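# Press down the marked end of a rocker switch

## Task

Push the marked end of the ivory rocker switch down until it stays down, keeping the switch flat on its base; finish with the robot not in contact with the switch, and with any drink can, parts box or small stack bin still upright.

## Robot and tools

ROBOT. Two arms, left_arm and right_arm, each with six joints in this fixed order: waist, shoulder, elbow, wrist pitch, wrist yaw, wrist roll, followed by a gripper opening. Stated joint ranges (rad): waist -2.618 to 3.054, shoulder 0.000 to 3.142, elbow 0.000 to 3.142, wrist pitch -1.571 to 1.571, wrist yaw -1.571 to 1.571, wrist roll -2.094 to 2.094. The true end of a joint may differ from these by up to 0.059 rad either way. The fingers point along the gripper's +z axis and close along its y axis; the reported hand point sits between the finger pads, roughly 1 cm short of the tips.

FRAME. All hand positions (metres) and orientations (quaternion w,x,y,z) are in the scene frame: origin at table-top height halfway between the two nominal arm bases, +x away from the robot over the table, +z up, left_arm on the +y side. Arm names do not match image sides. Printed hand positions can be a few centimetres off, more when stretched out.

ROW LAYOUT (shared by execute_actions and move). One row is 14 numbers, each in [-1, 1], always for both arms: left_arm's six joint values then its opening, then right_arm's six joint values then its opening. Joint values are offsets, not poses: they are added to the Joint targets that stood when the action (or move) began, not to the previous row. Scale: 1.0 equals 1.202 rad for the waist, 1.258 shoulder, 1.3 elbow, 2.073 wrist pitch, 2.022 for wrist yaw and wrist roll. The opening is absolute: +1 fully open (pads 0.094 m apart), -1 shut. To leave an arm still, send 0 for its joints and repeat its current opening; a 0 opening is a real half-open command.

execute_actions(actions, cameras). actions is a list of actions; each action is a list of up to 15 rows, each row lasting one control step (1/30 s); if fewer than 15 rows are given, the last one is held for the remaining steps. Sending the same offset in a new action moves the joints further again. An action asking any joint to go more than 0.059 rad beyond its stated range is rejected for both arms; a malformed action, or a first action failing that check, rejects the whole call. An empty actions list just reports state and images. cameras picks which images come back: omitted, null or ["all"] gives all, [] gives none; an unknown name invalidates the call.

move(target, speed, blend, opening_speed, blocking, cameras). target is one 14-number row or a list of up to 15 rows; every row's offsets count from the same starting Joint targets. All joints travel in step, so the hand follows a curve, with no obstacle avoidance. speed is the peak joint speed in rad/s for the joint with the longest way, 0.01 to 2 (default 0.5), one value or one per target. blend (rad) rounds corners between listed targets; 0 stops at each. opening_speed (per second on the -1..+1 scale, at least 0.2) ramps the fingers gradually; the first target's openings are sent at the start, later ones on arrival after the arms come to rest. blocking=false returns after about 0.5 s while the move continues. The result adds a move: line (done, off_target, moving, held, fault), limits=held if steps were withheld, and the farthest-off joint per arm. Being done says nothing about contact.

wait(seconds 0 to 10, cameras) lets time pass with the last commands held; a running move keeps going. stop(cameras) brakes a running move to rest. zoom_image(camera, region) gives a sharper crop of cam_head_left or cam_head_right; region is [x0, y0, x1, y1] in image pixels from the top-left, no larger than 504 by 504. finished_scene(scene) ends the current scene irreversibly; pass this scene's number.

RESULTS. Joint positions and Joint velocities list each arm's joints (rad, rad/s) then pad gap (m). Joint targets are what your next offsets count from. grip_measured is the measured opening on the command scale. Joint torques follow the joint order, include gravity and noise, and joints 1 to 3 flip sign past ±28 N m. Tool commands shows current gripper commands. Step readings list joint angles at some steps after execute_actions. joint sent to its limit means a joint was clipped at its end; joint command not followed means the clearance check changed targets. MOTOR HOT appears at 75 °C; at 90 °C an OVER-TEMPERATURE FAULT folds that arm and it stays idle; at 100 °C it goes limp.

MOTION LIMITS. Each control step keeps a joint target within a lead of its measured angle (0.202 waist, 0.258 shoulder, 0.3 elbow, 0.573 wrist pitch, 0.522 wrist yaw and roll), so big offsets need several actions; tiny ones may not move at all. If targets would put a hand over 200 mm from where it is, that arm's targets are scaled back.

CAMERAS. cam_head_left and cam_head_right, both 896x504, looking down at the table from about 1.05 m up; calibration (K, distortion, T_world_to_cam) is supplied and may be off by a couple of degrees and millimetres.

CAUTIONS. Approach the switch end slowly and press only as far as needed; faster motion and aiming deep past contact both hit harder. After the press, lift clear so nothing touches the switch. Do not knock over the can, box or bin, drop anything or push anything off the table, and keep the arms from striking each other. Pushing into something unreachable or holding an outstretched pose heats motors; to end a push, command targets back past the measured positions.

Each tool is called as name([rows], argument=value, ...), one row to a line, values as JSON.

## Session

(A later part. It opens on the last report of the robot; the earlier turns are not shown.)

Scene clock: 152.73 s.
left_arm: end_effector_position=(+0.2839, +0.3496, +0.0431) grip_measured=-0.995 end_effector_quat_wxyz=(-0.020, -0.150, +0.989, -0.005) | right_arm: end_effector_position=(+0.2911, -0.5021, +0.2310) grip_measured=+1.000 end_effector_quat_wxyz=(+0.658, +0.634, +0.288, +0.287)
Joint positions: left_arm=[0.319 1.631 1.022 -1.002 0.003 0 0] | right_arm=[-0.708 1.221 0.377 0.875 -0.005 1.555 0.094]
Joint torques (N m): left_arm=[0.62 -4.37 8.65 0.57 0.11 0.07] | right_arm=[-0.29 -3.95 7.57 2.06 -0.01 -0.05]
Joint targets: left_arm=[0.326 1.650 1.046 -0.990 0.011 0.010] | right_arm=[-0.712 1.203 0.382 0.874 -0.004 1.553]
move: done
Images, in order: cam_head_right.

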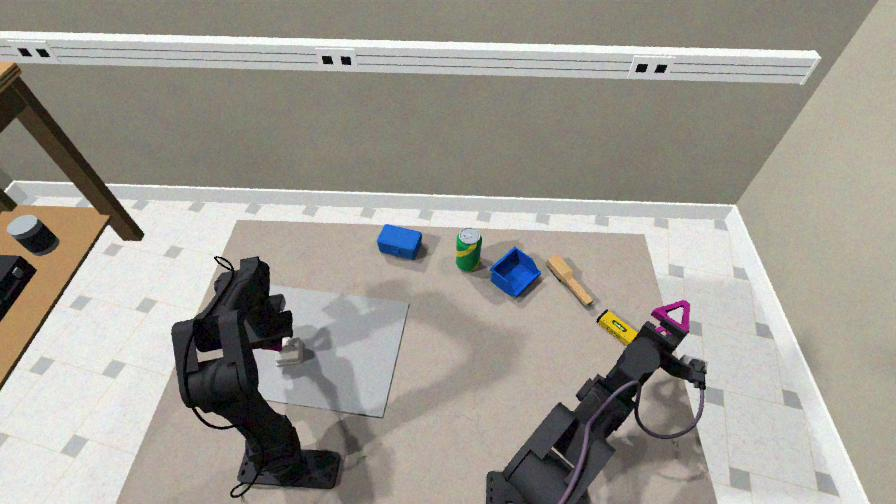

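move(target=[0, 0.012, 0, 0, 0, 0, -1, 0, 0, 0, 0, 0, 0, 1], speed=0.06, cameras=["cam_head_right"])

zoom_image(camera="cam_head_right", region=[250, 320, 310, 380])

Scene clock: 154.43 s.
left_arm: end_effector_position=(+0.2841, +0.3496, +0.0426) grip_measured=-0.995 end_effector_quat_wxyz=(-0.023, -0.150, +0.988, -0.006) | right_arm: end_effector_position=(+0.2911, -0.5021, +0.2310) grip_measured=+1.000 end_effector_quat_wxyz=(+0.658, +0.634, +0.288, +0.287)
Joint positions: left_arm=[0.319 1.639 1.029 -1.008 0.004 0 0] | right_arm=[-0.708 1.221 0.377 0.875 -0.005 1.555 0.094]
Joint torques (N m): left_arm=[0.65 -3.85 7.88 0.64 0.1 0.07] | right_arm=[-0.31 -3.93 7.57 2.06 -0.01 -0.05]
Joint targets: left_arm=[0.326 1.665 1.046 -0.990 0.011 0.010] | right_arm=[-0.712 1.203 0.382 0.874 -0.004 1.553]
move: done
Images, in order: cam_head_right.

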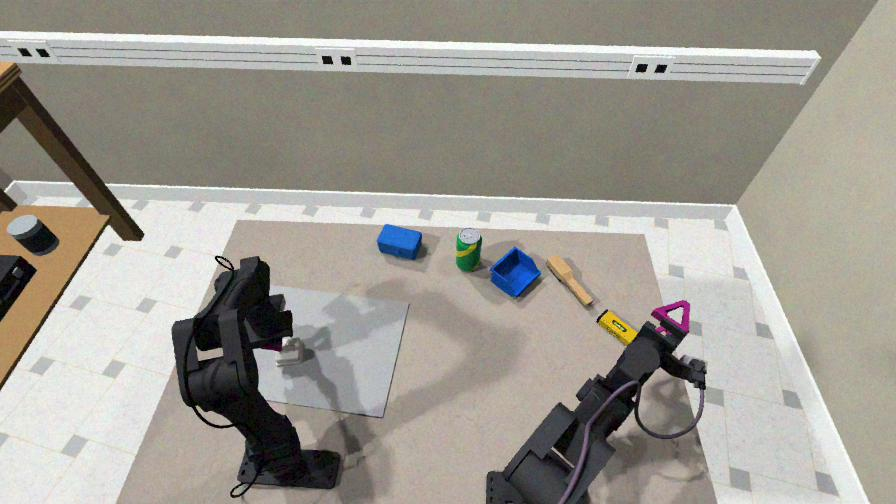

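Scaled by 8.400 from the camera's 896x504 image, which has a finer 1280x720 frame.

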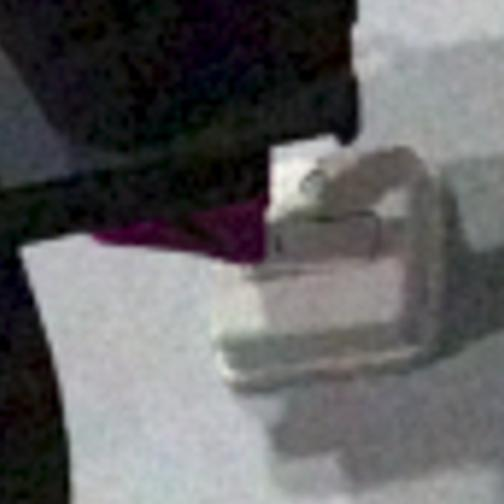

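move(target=[0, 0.016, 0, 0, 0, 0, -1, 0, 0, 0, 0, 0, 0, 1], speed=0.06, cameras=["cam_head_right"])

zoom_image(camera="cam_head_right", region=[250, 320, 310, 380])

Scene clock: 156.83 s.
left_arm: end_effector_position=(+0.2837, +0.3494, +0.0372) grip_measured=-0.995 end_effector_quat_wxyz=(-0.032, -0.150, +0.988, -0.007) | right_arm: end_effector_position=(+0.2911, -0.5021, +0.2310) grip_measured=+1.000 end_effector_quat_wxyz=(+0.658, +0.634, +0.288, +0.287)
Joint positions: left_arm=[0.319 1.663 1.03 -1.004 0.004 0 0] | right_arm=[-0.708 1.221 0.377 0.875 -0.005 1.555 0.094]
Joint torques (N m): left_arm=[0.54 -4.22 7.68 0.53 0.11 0.06] | right_arm=[-0.29 -3.95 7.57 2.06 -0.01 -0.05]
Joint targets: left_arm=[0.326 1.685 1.046 -0.990 0.011 0.010] | right_arm=[-0.712 1.203 0.382 0.874 -0.004 1.553]
move: done
Images, in order: cam_head_right.

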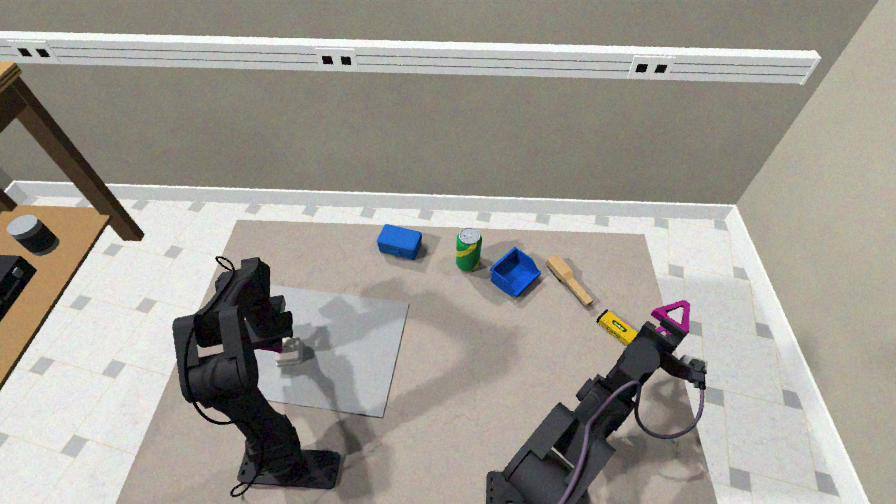

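Scaled by 8.400 from the camera's 896x504 image, which has a finer 1280x720 frame.

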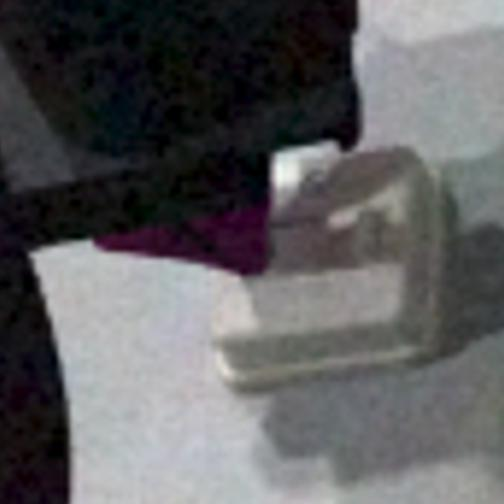

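move([
  [0, -0.1, 0, 0, 0, 0, -1, 0, 0, 0, 0, 0, 0, 1],
  [0.2, -0.15, 0, 0, 0, 0, -1, 0, 0, 0, 0, 0, 0, 1],
], speed=0.3, blend=0.03)

zoom_image(camera="cam_head_right", region=[255, 315, 325, 385])

zoom_image(camera="cam_head_left", region=[235, 320, 305, 390])

Scene clock: 193.83 s.
left_arm: end_effector_position=(+0.2654, +0.4119, +0.0700) grip_measured=-0.995 end_effector_quat_wxyz=(+0.034, -0.269, +0.963, +0.007) | right_arm: end_effector_position=(+0.2911, -0.5021, +0.2310) grip_measured=+1.000 end_effector_quat_wxyz=(+0.658, +0.634, +0.288, +0.287)
Joint positions: left_arm=[0.563 1.529 1.03 -1.003 0.005 0.001 0] | right_arm=[-0.708 1.221 0.377 0.875 -0.005 1.555 0.094]
Joint torques (N m): left_arm=[0.28 -7.95 8.23 0.79 0.08 0.07] | right_arm=[-0.29 -3.95 7.57 2.06 0 -0.05]
Joint targets: left_arm=[0.566 1.496 1.046 -0.990 0.011 0.010] | right_arm=[-0.712 1.203 0.382 0.874 -0.004 1.553]
move: done

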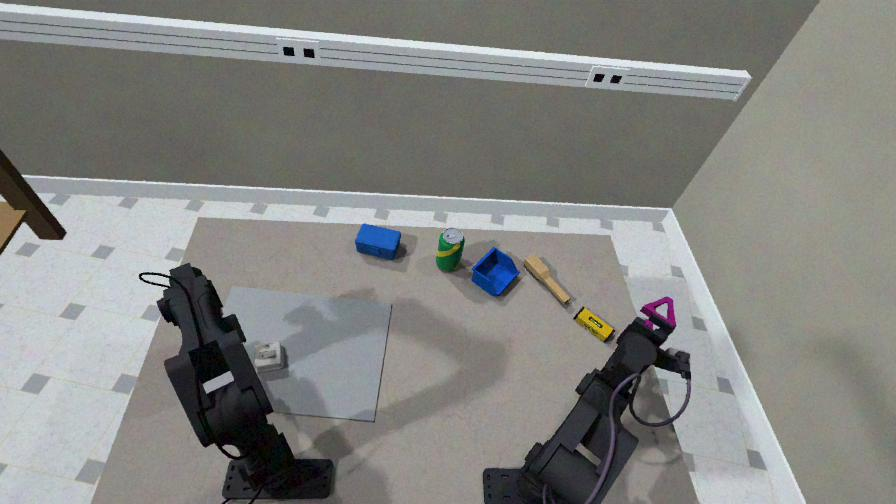

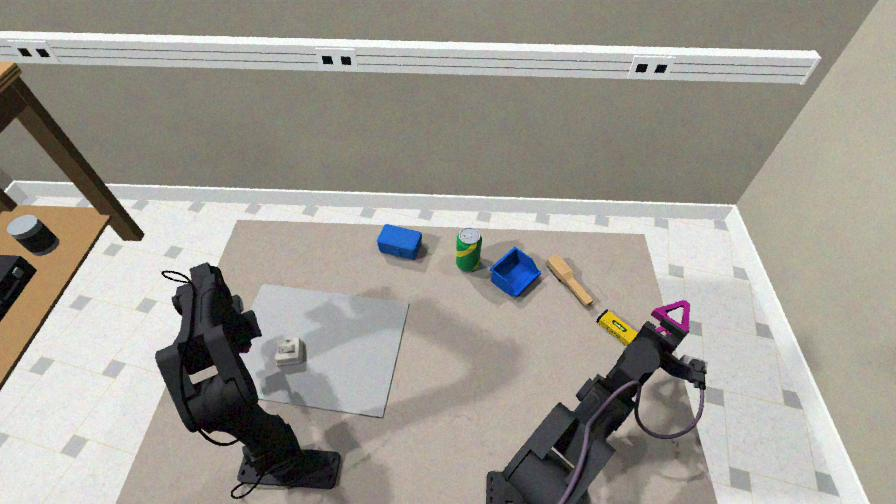

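Scaled by 7.200 from the camera's 896x504 image, which has a finer 1280x720 frame.

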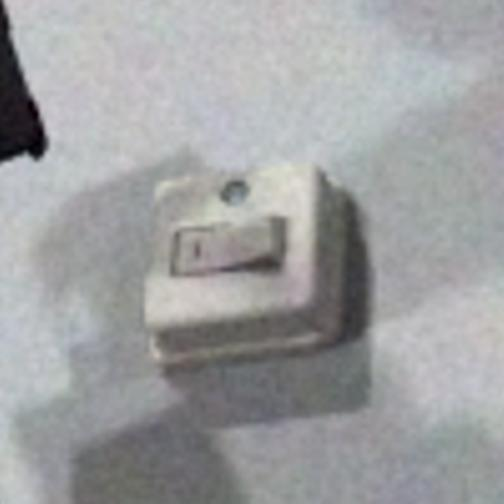

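Scaled by 7.200 from the camera's 896x504 image, which has a finer 1280x720 frame.

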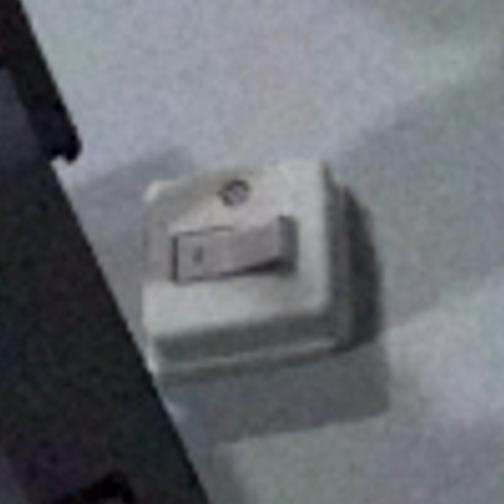

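move([
  [0, 0, 0, 0, 0, 0, -1, 0.458, 0, 0, 0, 0, -0.768, -1],
  [0, 0, 0, 0, 0, 0, -1, 0.458, 0.403, 0.770, -1.0, 0, -0.768, -1],
], speed=0.8, blend=0.2)

zoom_image(camera="cam_head_left", region=[480, 280, 600, 400])

zoom_image(camera="cam_head_right", region=[480, 280, 600, 400])

Scene clock: 227.07 s.
left_arm: end_effector_position=(+0.2654, +0.4119, +0.0700) grip_measured=-0.995 end_effector_quat_wxyz=(+0.034, -0.269, +0.963, +0.007) | right_arm: end_effector_position=(+0.3110, -0.3030, +0.1067) grip_measured=-0.997 end_effector_quat_wxyz=(+0.019, +0.100, +0.995, +0.000)
Joint positions: left_arm=[0.563 1.529 1.03 -1.003 0.005 0.001 0] | right_arm=[-0.166 1.691 1.349 -1.19 -0.005 0.005 0]
Joint torques (N m): left_arm=[0.4 -7.97 8.23 0.82 0.09 0.06] | right_arm=[0.47 -4.92 9.54 0.35 -0.01 -0.08]
Joint targets: left_arm=[0.566 1.496 1.046 -0.990 0.011 0.010] | right_arm=[-0.161 1.710 1.384 -1.199 -0.004 0.000]
move: done

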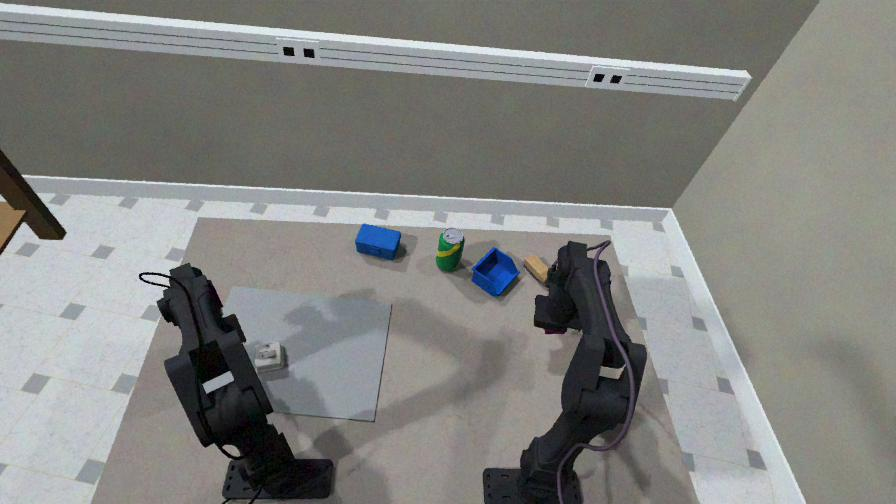

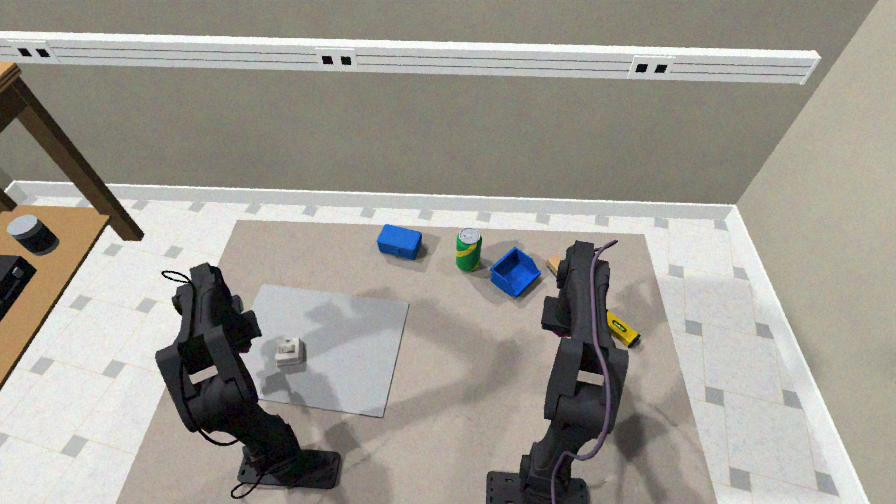

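Scaled by 4.200 from the camera's 896x504 image, which has a finer 1280x720 frame.

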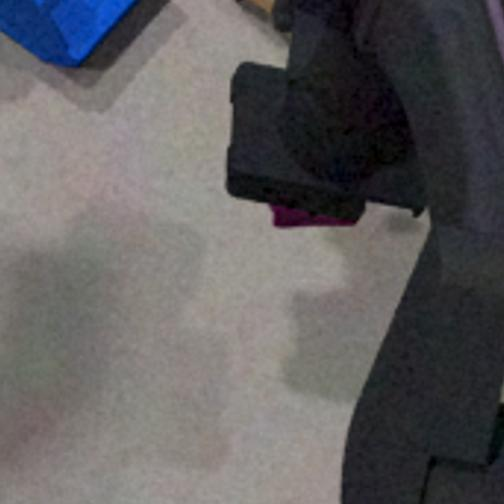

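Scaled by 4.200 from the camera's 896x504 image, which has a finer 1280x720 frame.

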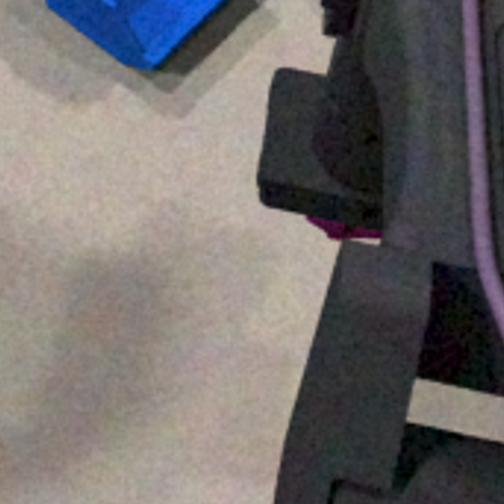

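execute_actions(actions=[])

Scene clock: 240.70 s.
left_arm: end_effector_position=(+0.2654, +0.4119, +0.0700) grip_measured=-0.995 end_effector_quat_wxyz=(+0.034, -0.269, +0.963, +0.007) | right_arm: end_effector_position=(+0.3107, -0.3030, +0.1067) grip_measured=-0.997 end_effector_quat_wxyz=(+0.019, +0.100, +0.995, +0.000)
Joint positions: left_arm=[0.563 1.529 1.03 -1.003 0.005 0.001 0] | right_arm=[-0.166 1.691 1.349 -1.191 -0.005 0.005 0]
Joint velocities: within noise
Joint torques (N m): left_arm=[0.29 -7.98 8.21 0.8 0.06 0.06] | right_arm=[0.46 -4.9 9.54 0.34 -0.01 -0.08]
Heat: left arm: 28 °C; right arm: 36 °C.
Joint targets: left_arm=[0.566 1.496 1.046 -0.990 0.011 0.010] | right_arm=[-0.161 1.710 1.384 -1.199 -0.004 0.000]
Tool commands: left_gripper/opening=-1.0 right_gripper/opening=-1.0

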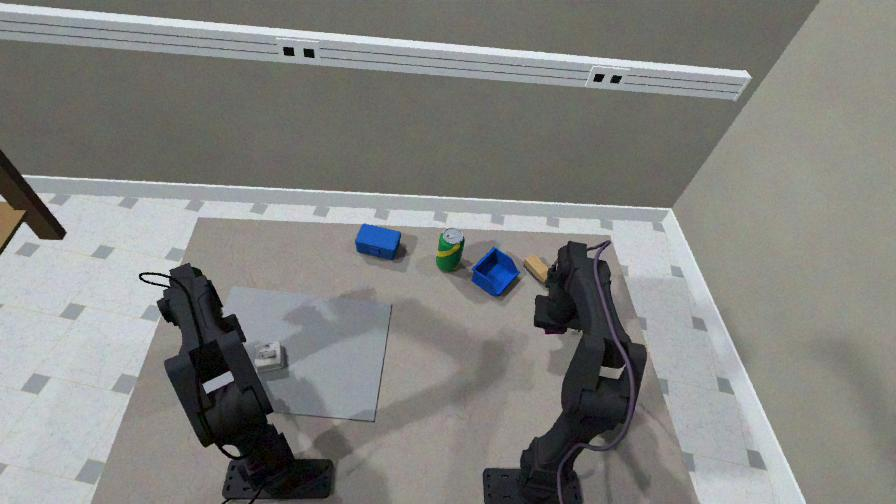

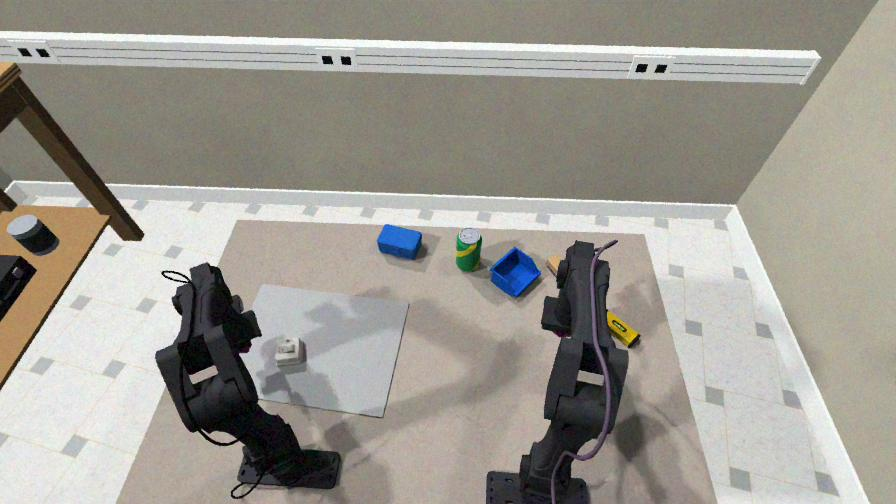

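move(target=[0,0,0,0,0,0,-1,0.3835,0.0556,-0.0608,0.0439,0,0,-1], speed=0.5)

Scene clock: 245.40 s.
left_arm: end_effector_position=(+0.2654, +0.4119, +0.0700) grip_measured=-0.995 end_effector_quat_wxyz=(+0.034, -0.269, +0.963, +0.007) | right_arm: end_effector_position=(+0.3122, -0.1560, +0.0793) grip_measured=-0.997 end_effector_quat_wxyz=(+0.005, -0.134, +0.991, +0.003)
Joint positions: left_arm=[0.563 1.529 1.03 -1.003 0.005 0.001 0] | right_arm=[0.303 1.763 1.323 -1.12 -0.004 0.004 0]
Joint torques (N m): left_arm=[0.31 -7.88 8.2 0.78 0.09 0.08] | right_arm=[-0.59 -5.56 4.96 0.49 -0.01 -0.06]
Joint targets: left_arm=[0.566 1.496 1.046 -0.990 0.011 0.010] | right_arm=[0.300 1.780 1.304 -1.108 -0.004 0.000]
move: done

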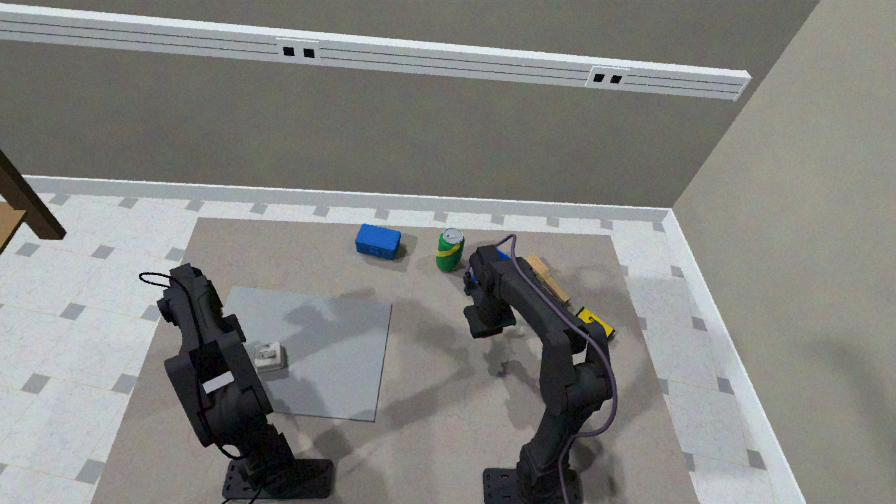

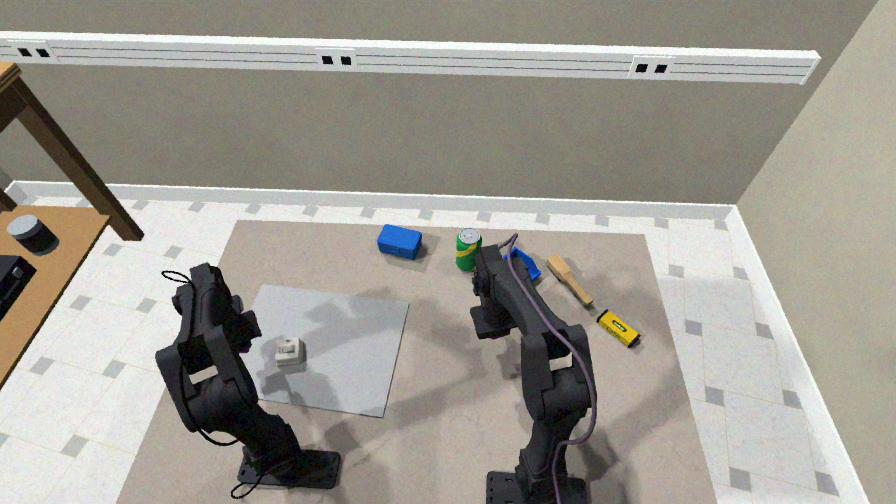

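zoom_image(camera="cam_head_left", region=[440, 270, 560, 390])

zoom_image(camera="cam_head_right", region=[440, 270, 560, 390])

Scaled by 4.200 from the camera's 896x504 image, which has a finer 1280x720 frame.

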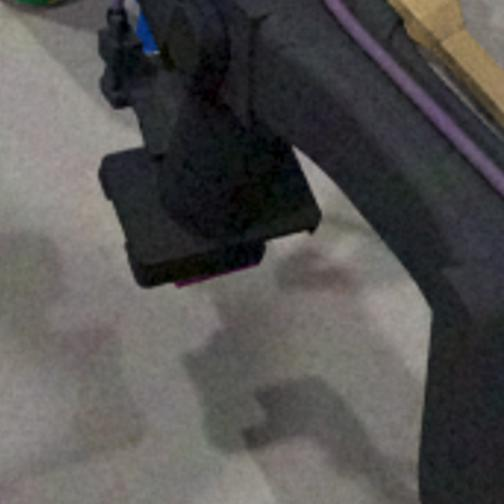

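Scaled by 4.200 from the camera's 896x504 image, which has a finer 1280x720 frame.

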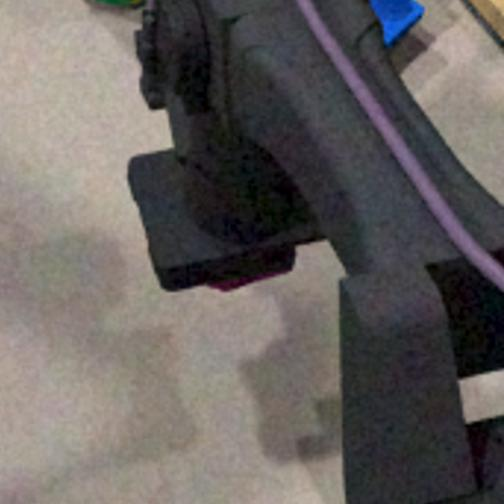

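move(target=[0,0,0,0,0,0,-1,0,0.1851,0.1795,-0.1285,0,0,-1], speed=0.4)

zoom_image(camera="cam_head_left", region=[440, 270, 560, 390])

zoom_image(camera="cam_head_right", region=[440, 270, 560, 390])

Scene clock: 252.37 s.
left_arm: end_effector_position=(+0.2654, +0.4119, +0.0700) grip_measured=-0.995 end_effector_quat_wxyz=(+0.034, -0.269, +0.963, +0.007) | right_arm: end_effector_position=(+0.2958, -0.1606, +0.0592) grip_measured=-0.997 end_effector_quat_wxyz=(-0.140, -0.133, +0.981, -0.018)
Joint positions: left_arm=[0.563 1.529 1.03 -1.003 0.005 0.001 0] | right_arm=[0.303 1.992 1.504 -1.366 -0.004 0.004 0]
Joint torques (N m): left_arm=[0.29 -7.87 8.18 0.81 0.08 0.08] | right_arm=[-0.32 -6.74 8.75 -0.36 -0.01 -0.07]
Joint targets: left_arm=[0.566 1.496 1.046 -0.990 0.011 0.010] | right_arm=[0.300 2.013 1.538 -1.375 -0.004 0.000]
move: done

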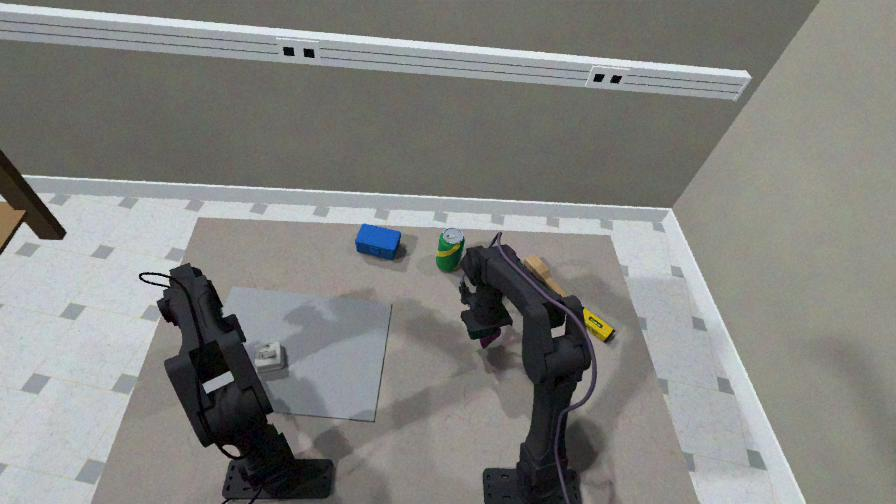

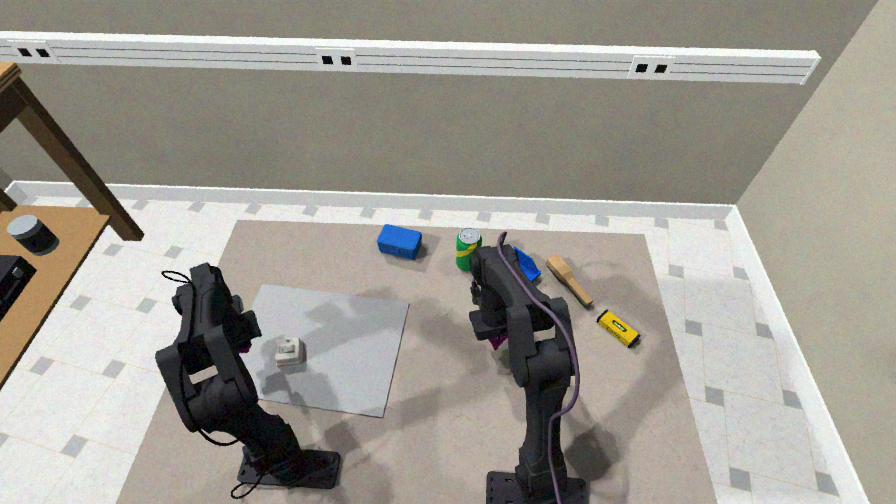

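Scaled by 4.200 from the camera's 896x504 image, which has a finer 1280x720 frame.

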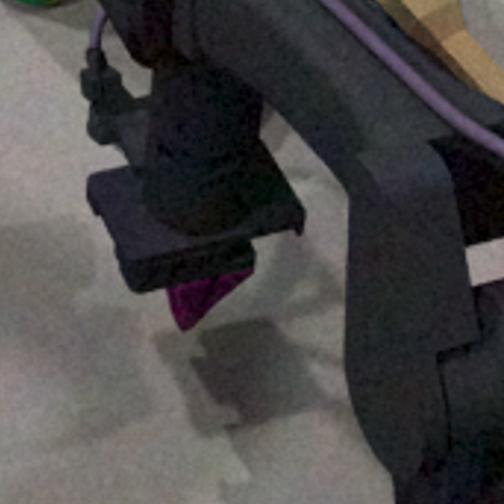

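Scaled by 4.200 from the camera's 896x504 image, which has a finer 1280x720 frame.

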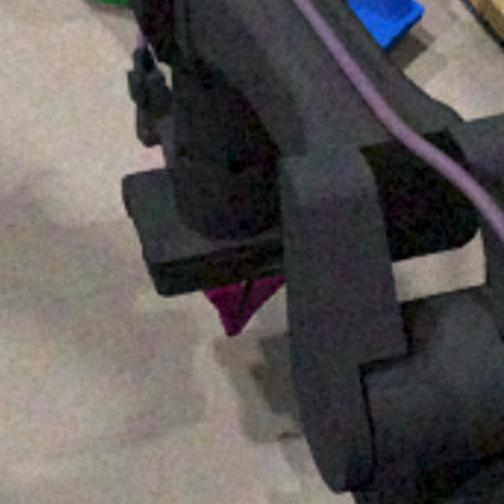

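move(target=[0,0,0,0,0,0,-1,0.3744,0,0,0,0,0,-1], speed=0.5)

zoom_image(camera="cam_head_left", region=[390, 310, 510, 430])

zoom_image(camera="cam_head_right", region=[390, 310, 510, 430])

Scene clock: 263.20 s.
left_arm: end_effector_position=(+0.2654, +0.4119, +0.0700) grip_measured=-0.995 end_effector_quat_wxyz=(+0.034, -0.269, +0.963, +0.007) | right_arm: end_effector_position=(+0.2298, -0.0419, +0.0592) grip_measured=-0.997 end_effector_quat_wxyz=(-0.133, -0.350, +0.926, -0.049)
Joint positions: left_arm=[0.563 1.529 1.03 -1.003 0.005 0.001 0] | right_arm=[0.756 1.992 1.504 -1.367 -0.003 0.004 0]
Joint torques (N m): left_arm=[0.25 -8.01 8.27 0.77 0.1 0.07] | right_arm=[-0.76 -6.74 8.76 -0.34 -0.01 -0.06]
Joint targets: left_arm=[0.566 1.496 1.046 -0.990 0.011 0.010] | right_arm=[0.750 2.013 1.538 -1.375 -0.004 0.000]
move: done

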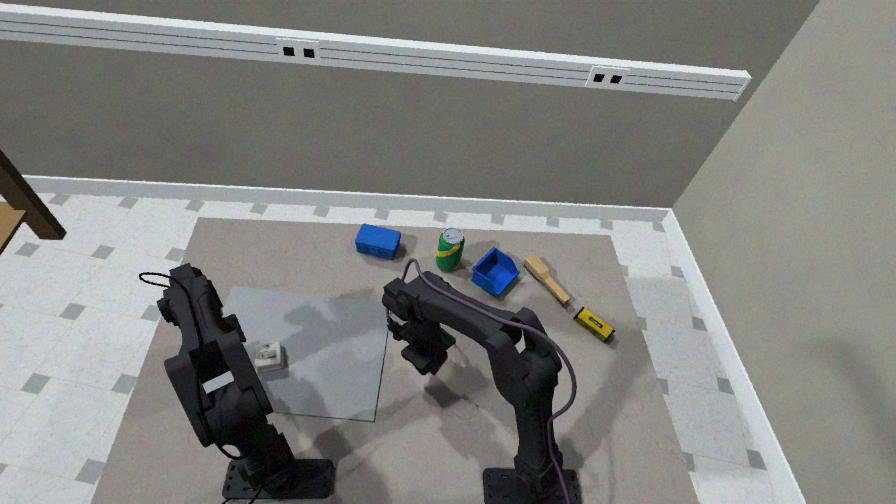

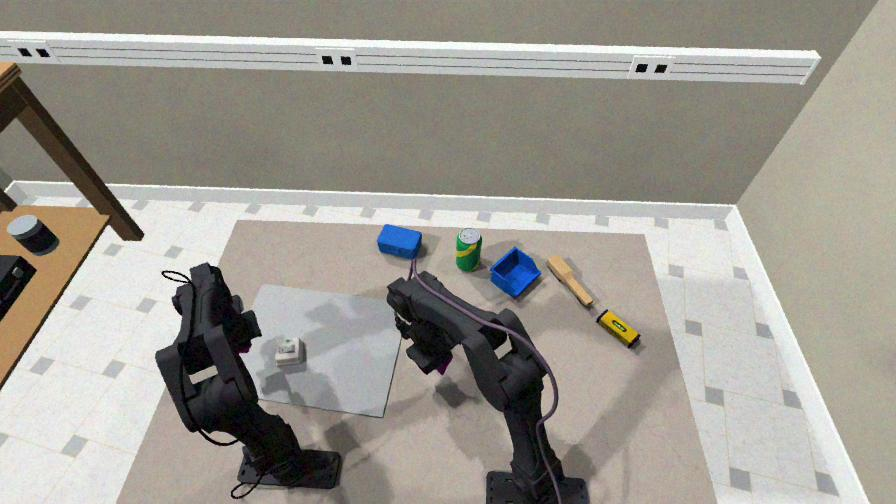

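Scaled by 4.200 from the camera's 896x504 image, which has a finer 1280x720 frame.

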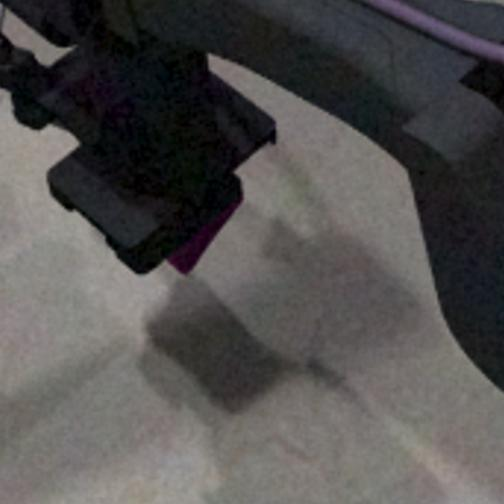

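Scaled by 4.200 from the camera's 896x504 image, which has a finer 1280x720 frame.

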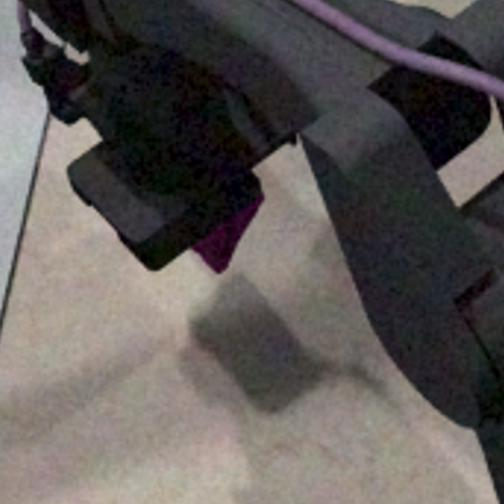

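move(target=[0,0,0,0,0,0,-1,-0.9151,0,0,0,0,0,-1], speed=0.6)

zoom_image(camera="cam_head_left", region=[520, 270, 640, 390])

zoom_image(camera="cam_head_right", region=[520, 270, 640, 390])

Scene clock: 269.57 s.
left_arm: end_effector_position=(+0.2654, +0.4119, +0.0700) grip_measured=-0.995 end_effector_quat_wxyz=(+0.034, -0.269, +0.963, +0.007) | right_arm: end_effector_position=(+0.2857, -0.3561, +0.0592) grip_measured=-0.997 end_effector_quat_wxyz=(-0.139, +0.191, +0.971, +0.029)
Joint positions: left_arm=[0.563 1.529 1.03 -1.003 0.005 0.001 0] | right_arm=[-0.355 1.992 1.504 -1.367 -0.004 0.004 0]
Joint torques (N m): left_arm=[0.23 -7.99 8.25 0.78 0.1 0.06] | right_arm=[0.35 -6.72 8.76 -0.34 -0.01 -0.06]
Joint targets: left_arm=[0.566 1.496 1.046 -0.990 0.011 0.010] | right_arm=[-0.350 2.013 1.538 -1.375 -0.004 0.000]
move: done

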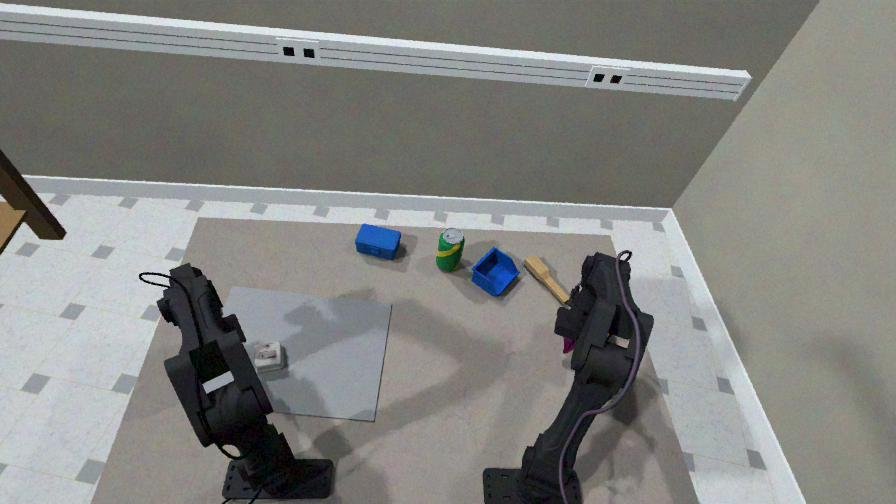

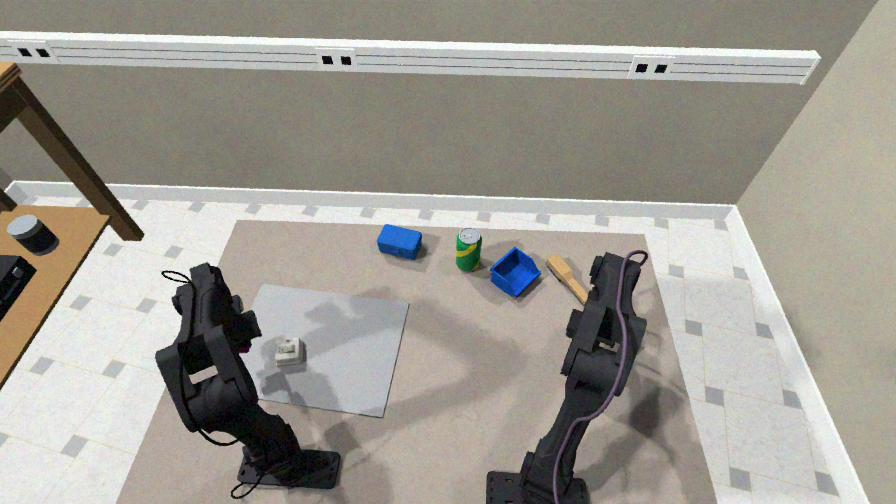

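Scaled by 4.200 from the camera's 896x504 image, which has a finer 1280x720 frame.

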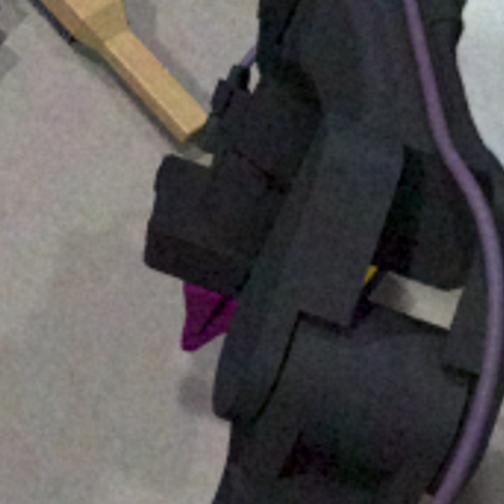

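Scaled by 4.200 from the camera's 896x504 image, which has a finer 1280x720 frame.

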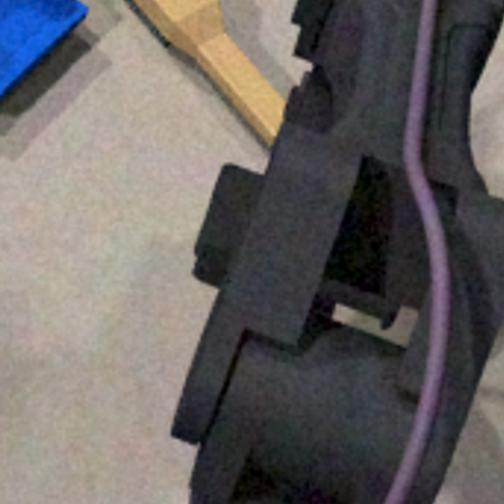

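move(target=[0,0,0,0,0,0,-1,0.5408,-0.0914,-0.1823,0.1237,0,0,-1], speed=0.4, cameras=[])

Scene clock: 277.73 s.
left_arm: end_effector_position=(+0.2654, +0.4119, +0.0700) grip_measured=-0.995 end_effector_quat_wxyz=(+0.034, -0.269, +0.963, +0.007) | right_arm: end_effector_position=(+0.2980, -0.1605, +0.0279) grip_measured=-0.997 end_effector_quat_wxyz=(-0.088, -0.133, +0.987, -0.011)
Joint positions: left_arm=[0.563 1.529 1.03 -1.003 0.005 0.001 0] | right_arm=[0.302 1.936 1.319 -1.131 -0.003 0.004 0]
Joint torques (N m): left_arm=[0.25 -7.94 8.2 0.79 0.09 0.07] | right_arm=[-0.2 -10.56 4.31 0.1 -0.02 -0.06]
Joint targets: left_arm=[0.566 1.496 1.046 -0.990 0.011 0.010] | right_arm=[0.300 1.898 1.301 -1.118 -0.004 0.000]
move: off_target (right_arm); right_arm: the shoulder is farthest, 0.038 rad from its target

move(target=[0,0,0,0,0,0,-1,0,0.0612,0,0,0,0,-1], speed=0.08, cameras=[])

Scene clock: 281.00 s.
left_arm: end_effector_position=(+0.2654, +0.4119, +0.0700) grip_measured=-0.995 end_effector_quat_wxyz=(+0.034, -0.269, +0.963, +0.007) | right_arm: end_effector_position=(+0.2966, -0.1609, +0.0229) grip_measured=-0.997 end_effector_quat_wxyz=(-0.096, -0.133, +0.986, -0.012)
Joint positions: left_arm=[0.563 1.529 1.03 -1.003 0.005 0.001 0] | right_arm=[0.302 1.953 1.319 -1.13 -0.003 0.004 0]
Joint torques (N m): left_arm=[0.27 -8.03 8.23 0.81 0.08 0.05] | right_arm=[-0.18 -6.3 4.25 0.06 -0.02 -0.06]
Joint targets: left_arm=[0.566 1.496 1.046 -0.990 0.011 0.010] | right_arm=[0.300 1.975 1.301 -1.118 -0.004 0.000]
move: done

move(target=[0,0,0,0,0,0,-1,0,0.0135,0,0,0,0,-1], speed=0.05, cameras=[])

move(target=[0,0,0,0,0,0,-1,0,0.0112,0,0,0,0,-1], speed=0.05, cameras=[])

Scene clock: 283.03 s.
move: done

Scene clock: 283.73 s.
left_arm: end_effector_position=(+0.2654, +0.4119, +0.0700) grip_measured=-0.995 end_effector_quat_wxyz=(+0.034, -0.269, +0.963, +0.007) | right_arm: end_effector_position=(+0.2939, -0.1616, +0.0147) grip_measured=-0.997 end_effector_quat_wxyz=(-0.110, -0.133, +0.985, -0.014)
Joint positions: left_arm=[0.563 1.529 1.03 -1.003 0.005 0.001 0] | right_arm=[0.302 1.982 1.319 -1.129 -0.003 0.004 0]
Joint torques (N m): left_arm=[0.23 -8.01 8.28 0.81 0.09 0.04] | right_arm=[-0.18 -6.28 4.14 0 -0.02 -0.06]
Joint targets: left_arm=[0.566 1.496 1.046 -0.990 0.011 0.010] | right_arm=[0.300 2.006 1.301 -1.118 -0.004 0.000]
move: done

move(target=[0,0,0,0,0,0,-1,0,0.0080,0,0,0,0,-1], speed=0.04, cameras=[])

execute_actions(actions=[], cameras=[])

move(target=[0,0,0,0,0,0,-1,0,0.0080,0,0,0,0,-1], speed=0.04, cameras=[])

Scene clock: 285.83 s.
move: done

Scene clock: 285.83 s.
Heat: left arm: 28 °C; right arm: 34 °C.
Tool commands: left_gripper/opening=-1.0 right_gripper/opening=-1.0
No camera images: "cameras" was empty.

Scene clock: 286.53 s.
left_arm: end_effector_position=(+0.2654, +0.4119, +0.0700) grip_measured=-0.995 end_effector_quat_wxyz=(+0.034, -0.269, +0.963, +0.007) | right_arm: end_effector_position=(+0.2920, -0.1622, +0.0091) grip_measured=-0.997 end_effector_quat_wxyz=(-0.119, -0.133, +0.984, -0.015)
Joint positions: left_arm=[0.563 1.529 1.03 -1.003 0.005 0.001 0] | right_arm=[0.302 2.002 1.319 -1.129 -0.003 0.004 0]
Joint torques (N m): left_arm=[0.32 -7.99 8.21 0.78 0.1 0.09] | right_arm=[-0.18 -6.37 4.05 -0.05 -0.02 -0.06]
Joint targets: left_arm=[0.566 1.496 1.046 -0.990 0.011 0.010] | right_arm=[0.300 2.026 1.301 -1.118 -0.004 0.000]
move: done

move(target=[0,0,0,0,0,0,-1,0,0.0080,0,0,0,0,-1], speed=0.04, cameras=[])

move(target=[0,0,0,0,0,0,-1,0,0.0080,0,0,0,0,-1], speed=0.04, cameras=["cam_head_left"])

zoom_image(camera="cam_head_left", region=[450, 300, 530, 380])

Scene clock: 288.40 s.
move: done

Scene clock: 289.10 s.
left_arm: end_effector_position=(+0.2655, +0.4119, +0.0700) grip_measured=-0.995 end_effector_quat_wxyz=(+0.034, -0.269, +0.963, +0.007) | right_arm: end_effector_position=(+0.2912, -0.1624, +0.0070) grip_measured=-0.997 end_effector_quat_wxyz=(-0.123, -0.133, +0.983, -0.016)
Joint positions: left_arm=[0.563 1.529 1.03 -1.002 0.005 0.001 0] | right_arm=[0.302 2.01 1.319 -1.129 -0.003 0.004 0]
Joint torques (N m): left_arm=[0.25 -7.94 8.28 0.81 0.1 0.09] | right_arm=[-0.2 -5.52 4.01 -0.06 -0.02 -0.06]
Joint targets: left_arm=[0.566 1.496 1.046 -0.989 0.011 0.010] | right_arm=[0.300 2.046 1.301 -1.118 -0.004 0.000]
move: off_target (right_arm); right_arm: the shoulder is farthest, 0.036 rad from its target
Images, in order: cam_head_left.

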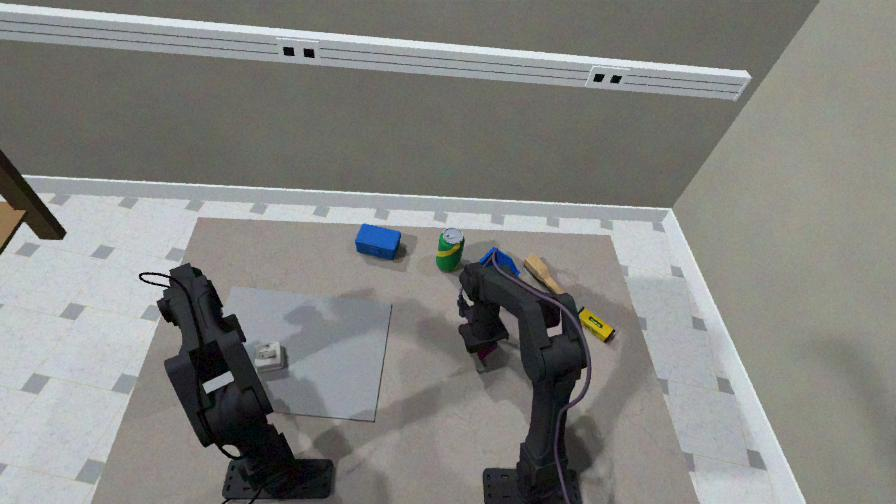

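Scaled by 6.300 from the camera's 896x504 image, which has a finer 1280x720 frame.

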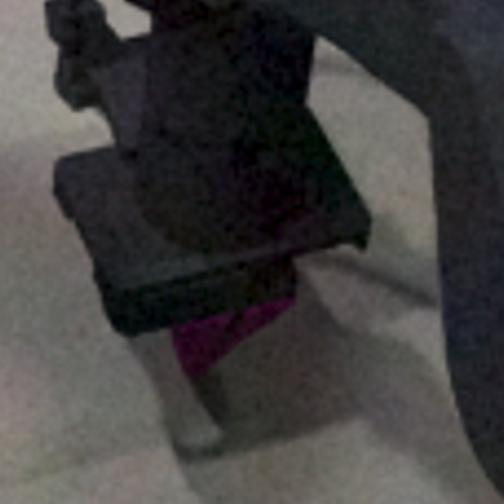

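move(target=[0,0,0,0,0,0,-1,0,-0.12,0,0,0,0,-1], speed=0.3, cameras=[])

Scene clock: 291.47 s.
left_arm: end_effector_position=(+0.2655, +0.4119, +0.0700) grip_measured=-0.995 end_effector_quat_wxyz=(+0.034, -0.269, +0.963, +0.007) | right_arm: end_effector_position=(+0.3004, -0.1598, +0.0324) grip_measured=-0.997 end_effector_quat_wxyz=(-0.077, -0.133, +0.988, -0.009)
Joint positions: left_arm=[0.563 1.529 1.03 -1.002 0.005 0.001 0] | right_arm=[0.302 1.919 1.319 -1.126 -0.003 0.004 0]
Joint torques (N m): left_arm=[0.32 -7.91 8.25 0.8 0.08 0.08] | right_arm=[-0.18 -9.58 4.44 0.1 -0.02 -0.06]
Joint targets: left_arm=[0.566 1.496 1.046 -0.989 0.011 0.010] | right_arm=[0.300 1.895 1.301 -1.118 -0.004 0.000]
move: done


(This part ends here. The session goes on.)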